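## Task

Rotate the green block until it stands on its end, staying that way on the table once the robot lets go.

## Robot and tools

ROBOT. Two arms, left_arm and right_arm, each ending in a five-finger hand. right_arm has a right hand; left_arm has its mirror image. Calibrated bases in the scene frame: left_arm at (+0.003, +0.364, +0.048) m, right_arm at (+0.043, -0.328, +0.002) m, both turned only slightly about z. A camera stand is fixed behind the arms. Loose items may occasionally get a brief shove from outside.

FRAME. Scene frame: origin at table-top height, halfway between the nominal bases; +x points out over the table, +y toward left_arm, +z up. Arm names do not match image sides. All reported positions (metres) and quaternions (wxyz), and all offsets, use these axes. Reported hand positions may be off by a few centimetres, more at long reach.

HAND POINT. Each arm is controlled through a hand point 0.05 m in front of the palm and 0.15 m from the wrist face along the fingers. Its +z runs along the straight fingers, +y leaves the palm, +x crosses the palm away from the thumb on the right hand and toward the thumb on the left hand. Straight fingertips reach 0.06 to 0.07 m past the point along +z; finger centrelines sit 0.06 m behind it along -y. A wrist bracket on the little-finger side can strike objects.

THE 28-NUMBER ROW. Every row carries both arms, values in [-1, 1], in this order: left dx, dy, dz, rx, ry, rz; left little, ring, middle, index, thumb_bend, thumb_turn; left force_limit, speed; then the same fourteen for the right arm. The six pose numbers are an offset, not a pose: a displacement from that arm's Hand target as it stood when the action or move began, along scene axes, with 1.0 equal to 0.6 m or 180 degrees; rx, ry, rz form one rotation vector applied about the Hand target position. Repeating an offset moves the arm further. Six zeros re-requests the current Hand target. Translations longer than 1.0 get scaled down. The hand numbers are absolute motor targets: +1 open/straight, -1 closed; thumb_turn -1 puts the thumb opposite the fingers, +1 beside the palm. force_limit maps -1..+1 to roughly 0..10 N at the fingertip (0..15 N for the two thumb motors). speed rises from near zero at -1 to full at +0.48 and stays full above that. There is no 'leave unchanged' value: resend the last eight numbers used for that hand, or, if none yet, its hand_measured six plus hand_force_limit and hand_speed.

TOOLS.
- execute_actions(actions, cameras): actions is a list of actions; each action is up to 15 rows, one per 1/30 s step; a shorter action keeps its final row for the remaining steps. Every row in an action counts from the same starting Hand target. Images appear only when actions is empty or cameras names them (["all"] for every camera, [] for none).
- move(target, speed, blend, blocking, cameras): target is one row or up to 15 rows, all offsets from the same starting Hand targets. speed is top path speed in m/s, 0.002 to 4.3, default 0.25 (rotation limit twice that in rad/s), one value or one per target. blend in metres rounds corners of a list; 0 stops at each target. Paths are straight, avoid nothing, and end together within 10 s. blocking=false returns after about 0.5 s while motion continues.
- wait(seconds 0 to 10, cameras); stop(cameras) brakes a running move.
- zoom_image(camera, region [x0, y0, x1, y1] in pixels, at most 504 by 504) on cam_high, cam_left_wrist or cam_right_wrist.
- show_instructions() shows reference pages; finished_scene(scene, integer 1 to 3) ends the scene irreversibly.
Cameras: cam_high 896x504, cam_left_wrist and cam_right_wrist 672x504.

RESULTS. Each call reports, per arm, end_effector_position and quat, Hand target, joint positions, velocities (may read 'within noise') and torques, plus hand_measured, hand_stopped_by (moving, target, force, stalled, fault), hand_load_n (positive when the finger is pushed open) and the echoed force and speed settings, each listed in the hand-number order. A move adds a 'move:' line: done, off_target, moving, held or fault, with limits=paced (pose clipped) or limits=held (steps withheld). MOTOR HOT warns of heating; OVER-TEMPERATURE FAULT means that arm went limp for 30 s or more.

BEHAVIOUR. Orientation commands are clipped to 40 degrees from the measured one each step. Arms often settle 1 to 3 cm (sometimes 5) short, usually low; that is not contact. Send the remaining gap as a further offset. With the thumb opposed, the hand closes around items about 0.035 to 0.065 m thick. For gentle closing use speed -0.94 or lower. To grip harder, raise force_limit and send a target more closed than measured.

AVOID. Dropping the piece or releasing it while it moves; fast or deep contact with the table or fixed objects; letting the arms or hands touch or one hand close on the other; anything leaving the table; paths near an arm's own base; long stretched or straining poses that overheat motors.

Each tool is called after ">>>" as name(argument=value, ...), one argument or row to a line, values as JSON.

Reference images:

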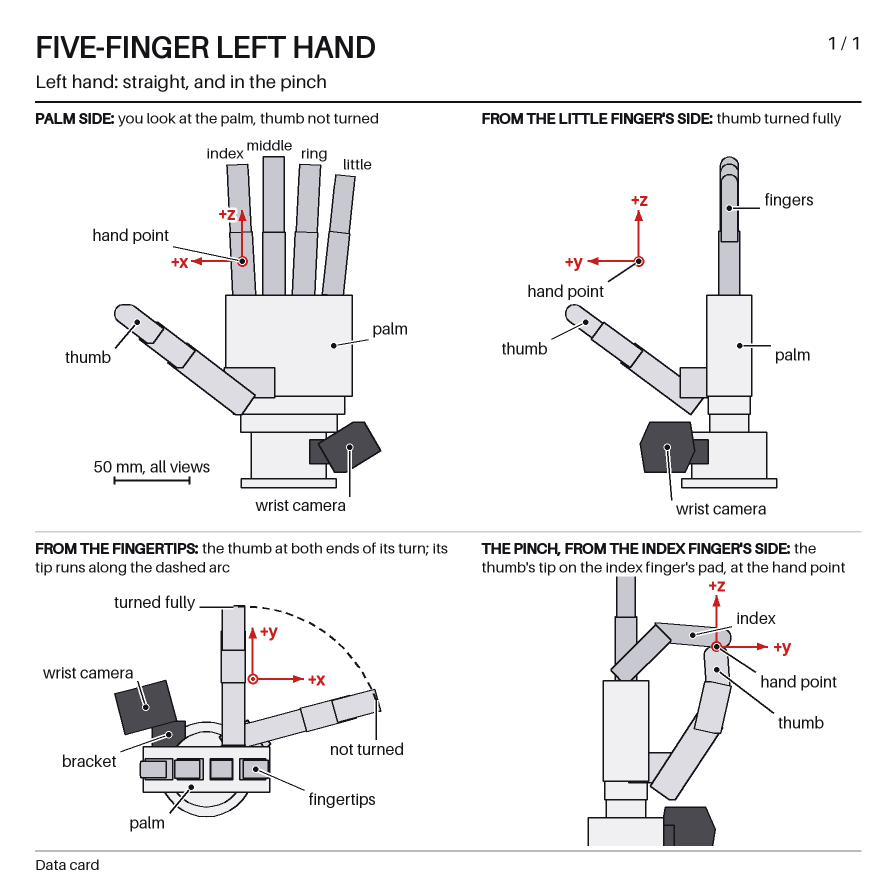

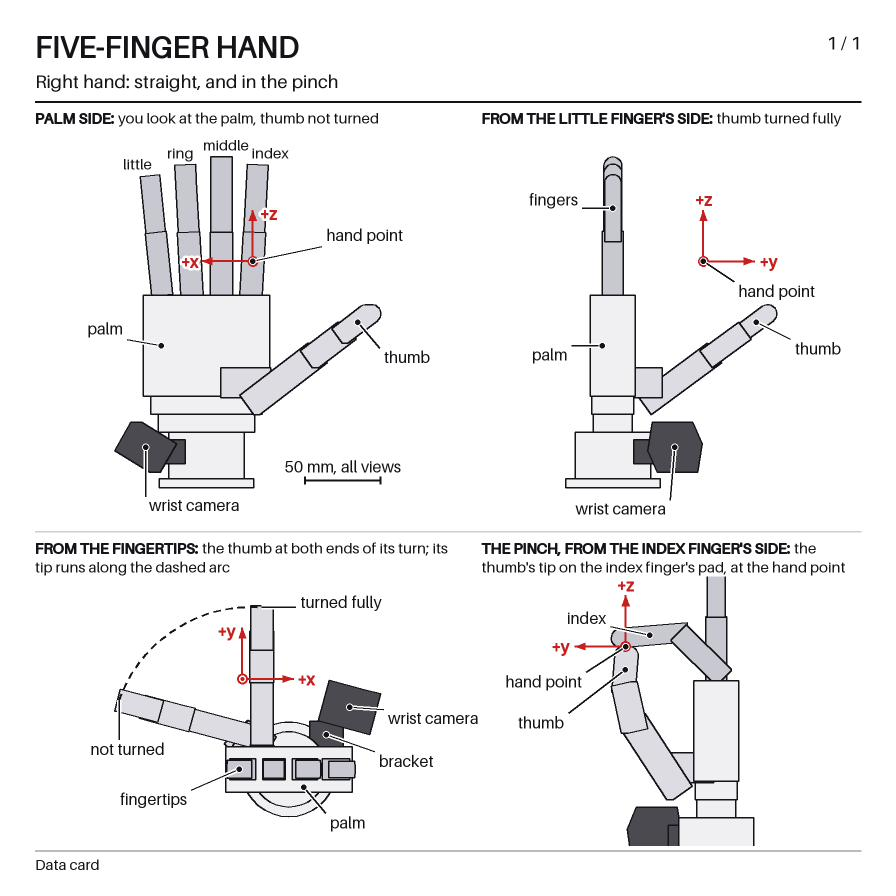

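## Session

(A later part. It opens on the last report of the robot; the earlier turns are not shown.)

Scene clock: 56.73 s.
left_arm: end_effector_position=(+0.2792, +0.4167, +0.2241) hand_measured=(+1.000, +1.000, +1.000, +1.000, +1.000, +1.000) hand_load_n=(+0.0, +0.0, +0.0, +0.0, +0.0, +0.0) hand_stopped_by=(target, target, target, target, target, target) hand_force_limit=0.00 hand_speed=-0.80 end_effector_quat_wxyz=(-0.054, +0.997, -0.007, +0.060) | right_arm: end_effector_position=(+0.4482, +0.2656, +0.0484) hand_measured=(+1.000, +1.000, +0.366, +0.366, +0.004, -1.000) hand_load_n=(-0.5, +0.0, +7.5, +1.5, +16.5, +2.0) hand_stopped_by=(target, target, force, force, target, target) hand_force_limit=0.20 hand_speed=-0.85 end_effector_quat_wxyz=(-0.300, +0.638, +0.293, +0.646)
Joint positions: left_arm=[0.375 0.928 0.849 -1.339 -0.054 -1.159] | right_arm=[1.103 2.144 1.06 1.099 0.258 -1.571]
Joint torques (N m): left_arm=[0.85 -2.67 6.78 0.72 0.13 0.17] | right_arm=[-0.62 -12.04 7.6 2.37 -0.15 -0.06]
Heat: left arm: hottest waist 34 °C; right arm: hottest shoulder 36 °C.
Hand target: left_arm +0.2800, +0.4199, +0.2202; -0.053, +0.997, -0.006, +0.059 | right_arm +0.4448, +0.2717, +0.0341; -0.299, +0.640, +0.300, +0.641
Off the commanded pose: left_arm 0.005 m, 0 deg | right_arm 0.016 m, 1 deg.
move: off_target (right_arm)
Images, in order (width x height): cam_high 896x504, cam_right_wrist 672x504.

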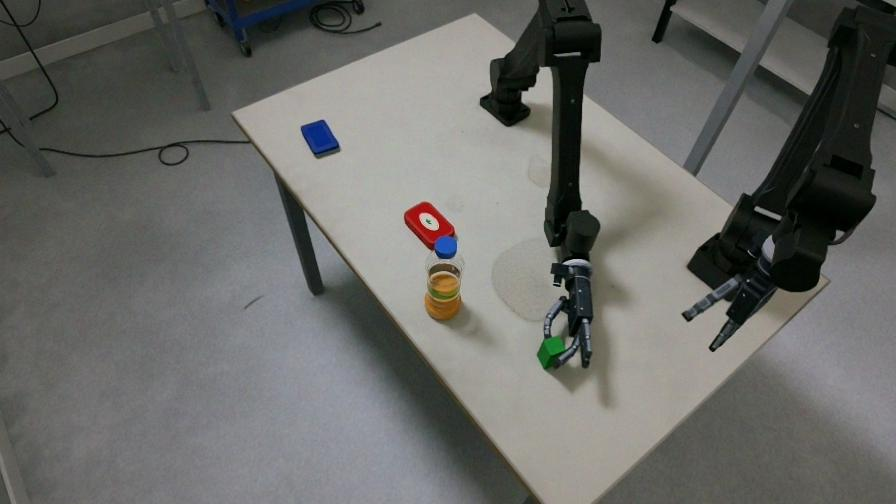

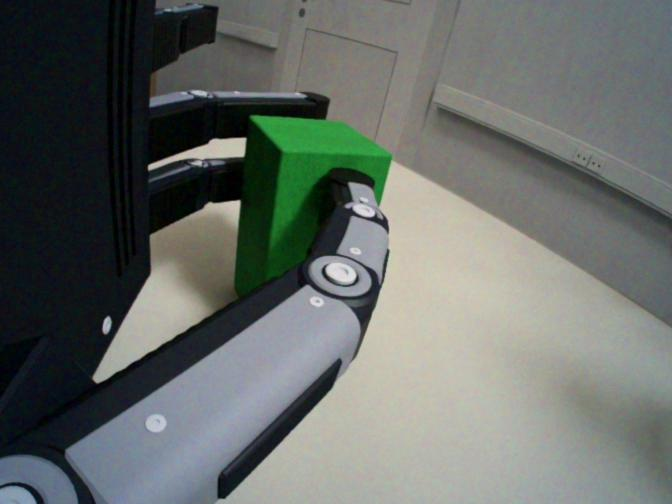

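>>> execute_actions(
  actions=[
    [[0,0,0,0,0,0,1,1,1,1,1,1,0,-0.8,0,0,0.017,0,0,0,1,1,-0.5,-0.5,0,-1,0.2,-0.85]],
    [[0,0,0,0,0,0,1,1,1,1,1,1,0,-0.8,0,0,0,0,0,0,1,1,0.5,0.5,0,-1,0.2,-0.9]],
  ],
  cameras=[],
)

>>> wait(
  seconds=2,
  cameras=["cam_right_wrist","cam_high"],
)

Scene clock: 58.53 s.
left_arm: end_effector_position=(+0.2792, +0.4167, +0.2241) hand_measured=(+1.000, +1.000, +1.000, +1.000, +1.000, +1.000) hand_load_n=(+0.0, +0.0, +0.0, +0.0, +0.0, +0.0) hand_stopped_by=(target, target, target, target, target, target) hand_force_limit=0.00 hand_speed=-0.80 end_effector_quat_wxyz=(-0.054, +0.997, -0.007, +0.060) | right_arm: end_effector_position=(+0.4481, +0.2652, +0.0462) hand_measured=(+1.000, +1.000, +0.500, +0.500, +0.000, -1.000) hand_load_n=(+0.0, +0.0, +0.0, +0.0, +0.0, +0.5) hand_stopped_by=(target, target, target, target, target, target) hand_force_limit=0.20 hand_speed=-0.90 end_effector_quat_wxyz=(-0.297, +0.640, +0.295, +0.644)
Joint positions: left_arm=[0.375 0.928 0.849 -1.339 -0.054 -1.159] | right_arm=[1.103 2.144 1.06 1.09 0.259 -1.571]
Joint torques (N m): left_arm=[0.79 -2.61 6.8 0.76 0.14 0.17] | right_arm=[-1.73 -14.04 7.21 1.89 -0.15 -0.09]
Heat: left arm: hottest waist 34 °C; right arm: hottest shoulder 36 °C.
Hand target: left_arm +0.2800, +0.4199, +0.2202; -0.053, +0.997, -0.006, +0.059 | right_arm +0.4448, +0.2716, +0.0441; -0.298, +0.640, +0.300, +0.641
Off the commanded pose: left_arm 0.005 m, 0 deg | right_arm 0.007 m, 1 deg.
Step readings (end_effector_position of left_arm | right_arm):
0: (+0.2792, +0.4167, +0.2241) | (+0.4482, +0.2656, +0.0484)
1: (+0.2792, +0.4167, +0.2241) | (+0.4482, +0.2656, +0.0484)
2: (+0.2792, +0.4167, +0.2241) | (+0.4482, +0.2656, +0.0484)
4: (+0.2792, +0.4167, +0.2241) | (+0.4482, +0.2656, +0.0484)
8: (+0.2792, +0.4167, +0.2241) | (+0.4482, +0.2656, +0.0484)
15: (+0.2792, +0.4167, +0.2241) | (+0.4482, +0.2656, +0.0484)
16: (+0.2792, +0.4167, +0.2241) | (+0.4482, +0.2656, +0.0484)
17: (+0.2792, +0.4167, +0.2241) | (+0.4482, +0.2656, +0.0484)
19: (+0.2792, +0.4167, +0.2241) | (+0.4482, +0.2655, +0.0485)
23: (+0.2792, +0.4167, +0.2241) | (+0.4482, +0.2655, +0.0485)
30: (+0.2792, +0.4167, +0.2241) | (+0.4481, +0.2652, +0.0463)
No camera images: "cameras" was empty.

Scene clock: 60.53 s.
left_arm: end_effector_position=(+0.2792, +0.4167, +0.2241) hand_measured=(+1.000, +1.000, +1.000, +1.000, +1.000, +1.000) hand_load_n=(+0.0, +0.0, +0.0, +0.0, +0.0, +0.0) hand_stopped_by=(target, target, target, target, target, target) hand_force_limit=0.00 hand_speed=-0.80 end_effector_quat_wxyz=(-0.054, +0.997, -0.007, +0.060) | right_arm: end_effector_position=(+0.4481, +0.2652, +0.0462) hand_measured=(+1.000, +1.000, +0.500, +0.500, +0.000, -1.000) hand_load_n=(+0.0, +0.0, +0.0, +0.0, +0.0, +0.0) hand_stopped_by=(target, target, target, target, target, target) hand_force_limit=0.20 hand_speed=-0.90 end_effector_quat_wxyz=(-0.297, +0.640, +0.295, +0.644)
Joint positions: left_arm=[0.375 0.928 0.849 -1.339 -0.054 -1.159] | right_arm=[1.103 2.144 1.06 1.09 0.259 -1.571]
Joint torques (N m): left_arm=[0.79 -2.61 6.76 0.76 0.13 0.16] | right_arm=[-0.85 -14.33 7.35 1.87 -0.14 -0.11]
Heat: left arm: hottest waist 34 °C; right arm: hottest shoulder 36 °C.
Hand target: left_arm +0.2800, +0.4199, +0.2202; -0.053, +0.997, -0.006, +0.059 | right_arm +0.4448, +0.2716, +0.0441; -0.298, +0.640, +0.300, +0.641
Off the commanded pose: left_arm 0.005 m, 0 deg | right_arm 0.007 m, 1 deg.
wait: 2.00 s; at rest by 0.17 s
Images, in order (width x height): cam_high 896x504, cam_right_wrist 672x504.

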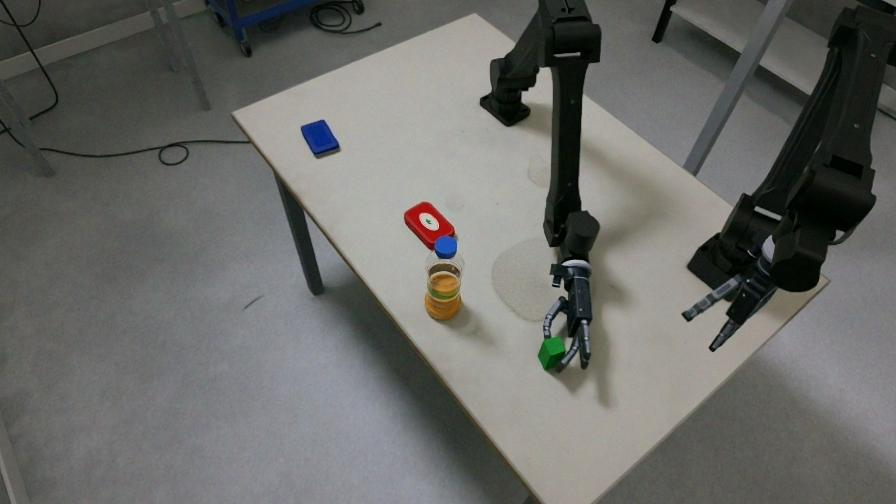

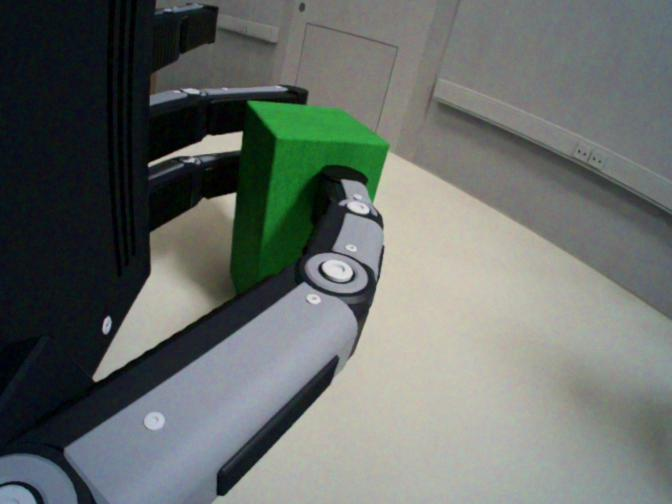

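>>> execute_actions(
  actions=[
    [[0,0,0,0,0,0,1,1,1,1,1,1,0,-0.8,0,0,0,0,0,0,1,1,1,1,0,-1,0.2,-0.85]],
    [[0,0,0,0,0,0,1,1,1,1,1,1,0,-0.8,0,0,0,0,0,0,1,1,1,1,0.5,-1,0.2,-0.85]],
  ],
  cameras=[],
)

>>> wait(
  seconds=2.5,
  cameras=["cam_right_wrist","cam_high"],
)

Scene clock: 63.77 s.
left_arm: end_effector_position=(+0.2792, +0.4167, +0.2241) hand_measured=(+1.000, +1.000, +1.000, +1.000, +1.000, +1.000) hand_load_n=(+0.5, +0.5, +0.0, +0.0, +0.0, +0.0) hand_stopped_by=(target, target, target, target, target, target) hand_force_limit=0.00 hand_speed=-0.80 end_effector_quat_wxyz=(-0.054, +0.997, -0.007, +0.060) | right_arm: end_effector_position=(+0.4481, +0.2652, +0.0462) hand_measured=(+1.000, +1.000, +1.000, +1.000, +0.500, -1.000) hand_load_n=(+0.0, +0.0, +0.0, +0.0, +0.0, +0.5) hand_stopped_by=(target, target, target, target, target, target) hand_force_limit=0.20 hand_speed=-0.85 end_effector_quat_wxyz=(-0.297, +0.640, +0.295, +0.644)
Joint positions: left_arm=[0.375 0.928 0.849 -1.339 -0.054 -1.159] | right_arm=[1.103 2.144 1.06 1.09 0.259 -1.571]
Joint torques (N m): left_arm=[0.79 -2.67 6.78 0.73 0.14 0.17] | right_arm=[-0.56 -14.15 7.46 1.94 -0.14 -0.07]
Heat: left arm: hottest waist 34 °C; right arm: hottest shoulder 36 °C.
Hand target: left_arm +0.2800, +0.4199, +0.2202; -0.053, +0.997, -0.006, +0.059 | right_arm +0.4448, +0.2716, +0.0441; -0.298, +0.640, +0.300, +0.641
Off the commanded pose: left_arm 0.005 m, 0 deg | right_arm 0.007 m, 1 deg.
Step readings (end_effector_position of left_arm | right_arm):
0: (+0.2792, +0.4167, +0.2241) | (+0.4481, +0.2652, +0.0462)
1: (+0.2792, +0.4167, +0.2241) | (+0.4481, +0.2652, +0.0462)
2: (+0.2792, +0.4167, +0.2241) | (+0.4481, +0.2652, +0.0462)
4: (+0.2792, +0.4167, +0.2241) | (+0.4481, +0.2652, +0.0462)
8: (+0.2792, +0.4167, +0.2241) | (+0.4481, +0.2652, +0.0462)
15: (+0.2792, +0.4167, +0.2241) | (+0.4481, +0.2652, +0.0462)
16: (+0.2792, +0.4167, +0.2241) | (+0.4481, +0.2652, +0.0462)
17: (+0.2792, +0.4167, +0.2241) | (+0.4481, +0.2652, +0.0462)
19: (+0.2792, +0.4167, +0.2241) | (+0.4481, +0.2652, +0.0462)
23: (+0.2792, +0.4167, +0.2241) | (+0.4481, +0.2652, +0.0462)
30: (+0.2792, +0.4167, +0.2241) | (+0.4481, +0.2652, +0.0462)
No camera images: "cameras" was empty.

Scene clock: 66.27 s.
left_arm: end_effector_position=(+0.2792, +0.4167, +0.2241) hand_measured=(+1.000, +1.000, +1.000, +1.000, +1.000, +1.000) hand_load_n=(+0.0, +0.0, +0.0, +0.0, +0.0, +0.0) hand_stopped_by=(target, target, target, target, target, target) hand_force_limit=0.00 hand_speed=-0.80 end_effector_quat_wxyz=(-0.054, +0.997, -0.007, +0.060) | right_arm: end_effector_position=(+0.4481, +0.2652, +0.0462) hand_measured=(+1.000, +1.000, +1.000, +1.000, +0.500, -1.000) hand_load_n=(+0.0, +0.0, +0.0, +0.0, +0.0, +0.5) hand_stopped_by=(target, target, target, target, target, target) hand_force_limit=0.20 hand_speed=-0.85 end_effector_quat_wxyz=(-0.297, +0.640, +0.295, +0.644)
Joint positions: left_arm=[0.375 0.928 0.849 -1.339 -0.054 -1.159] | right_arm=[1.103 2.144 1.06 1.09 0.259 -1.571]
Joint torques (N m): left_arm=[0.85 -2.67 6.78 0.76 0.14 0.17] | right_arm=[-1.55 -14.21 7.09 1.76 -0.12 -0.06]
Heat: left arm: hottest waist 34 °C; right arm: hottest shoulder 36 °C.
Hand target: left_arm +0.2800, +0.4199, +0.2202; -0.053, +0.997, -0.006, +0.059 | right_arm +0.4448, +0.2716, +0.0441; -0.298, +0.640, +0.300, +0.641
Off the commanded pose: left_arm 0.005 m, 0 deg | right_arm 0.007 m, 1 deg.
wait: 2.50 s; at rest by 0.17 s
Images, in order (width x height): cam_high 896x504, cam_right_wrist 672x504.

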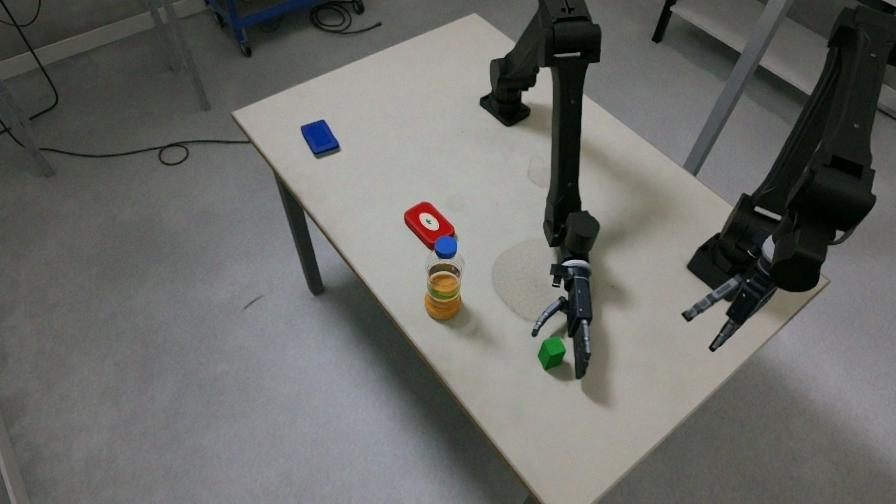

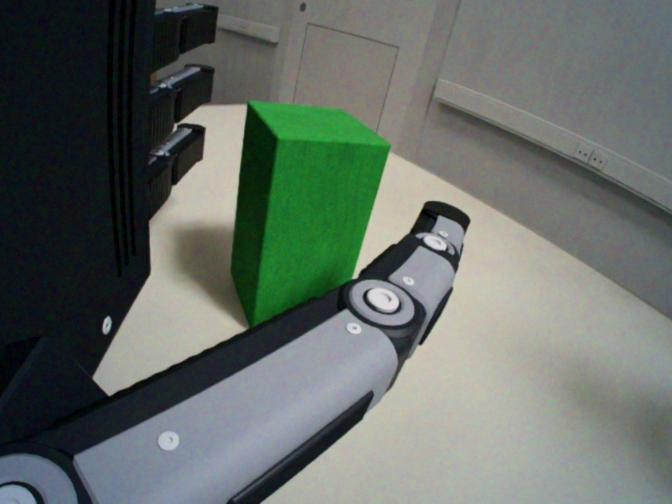

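>>> move(
  target=[
    [0,0,0,0,0,0,1,1,1,1,1,1,0,-0.8,-0.12,-0.14,0.03,0,0,0,1,1,1,1,0.5,-1,0.2,-0.85],
    [0,0,0,0,0,0,1,1,1,1,1,1,0,-0.8,-0.18,-0.25,0.15,0,0,0,1,1,1,1,0.5,-1,0.2,-0.85],
  ],
  speed=0.15,
  cameras=["cam_right_wrist","cam_high"],
)

>>> zoom_image(
  camera="cam_high",
  region=[500, 270, 620, 420],
)

Scene clock: 69.13 s.
left_arm: end_effector_position=(+0.2792, +0.4167, +0.2241) hand_measured=(+1.000, +1.000, +1.000, +1.000, +1.000, +1.000) hand_load_n=(+0.0, +0.0, +0.0, +0.0, -0.5, +0.0) hand_stopped_by=(target, target, target, target, target, target) hand_force_limit=0.00 hand_speed=-0.80 end_effector_quat_wxyz=(-0.054, +0.997, -0.007, +0.060) | right_arm: end_effector_position=(+0.3413, +0.1202, +0.1323) hand_measured=(+1.000, +1.000, +1.000, +1.000, +0.500, -1.000) hand_load_n=(+0.0, +0.0, +0.0, +0.0, +0.0, +0.0) hand_stopped_by=(target, target, target, target, target, target) hand_force_limit=0.20 hand_speed=-0.85 end_effector_quat_wxyz=(-0.297, +0.641, +0.296, +0.643)
Joint positions: left_arm=[0.375 0.928 0.849 -1.339 -0.054 -1.159] | right_arm=[1.196 1.646 0.535 1.115 0.35 -1.571]
Joint torques (N m): left_arm=[0.85 -2.61 6.8 0.76 0.13 0.17] | right_arm=[-1.03 -9.41 5.97 1.89 -0.06 -0.12]
Heat: left arm: hottest waist 34 °C; right arm: hottest shoulder 36 °C.
Hand target: left_arm +0.2800, +0.4199, +0.2202; -0.053, +0.997, -0.006, +0.059 | right_arm +0.3369, +0.1216, +0.1342; -0.299, +0.640, +0.299, +0.641
Off the commanded pose: left_arm 0.005 m, 0 deg | right_arm 0.005 m, 0 deg.
move: done
Images, in order (width x height): cam_high 896x504, cam_right_wrist 672x504.

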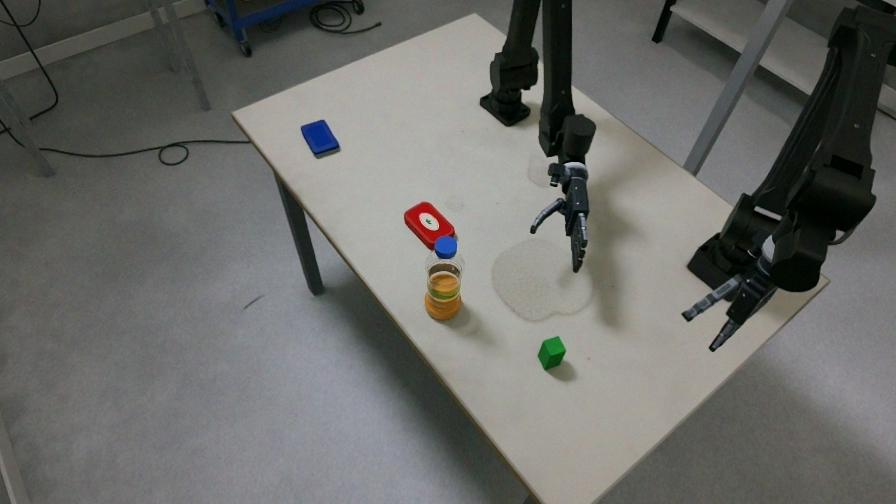

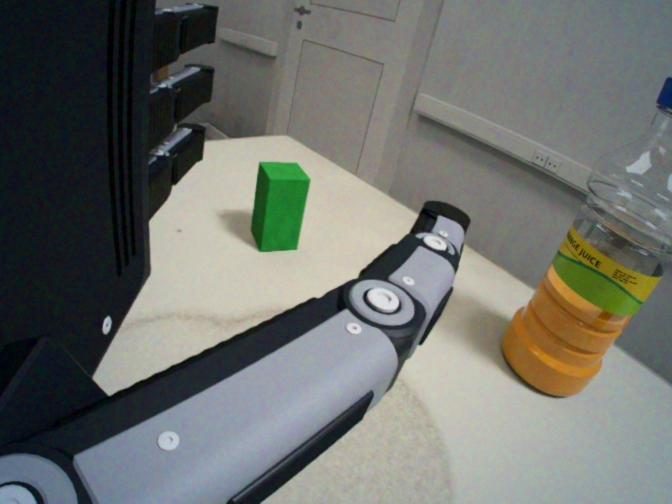

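Scaled by 3.360 from the camera's 896x504 image, which has a finer 1280x720 frame.

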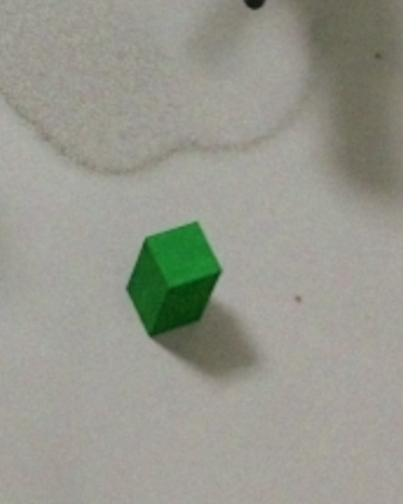

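Block stands on its end.

>>> finished_scene(
  scene=2,
)

The scene is finished: the task was done.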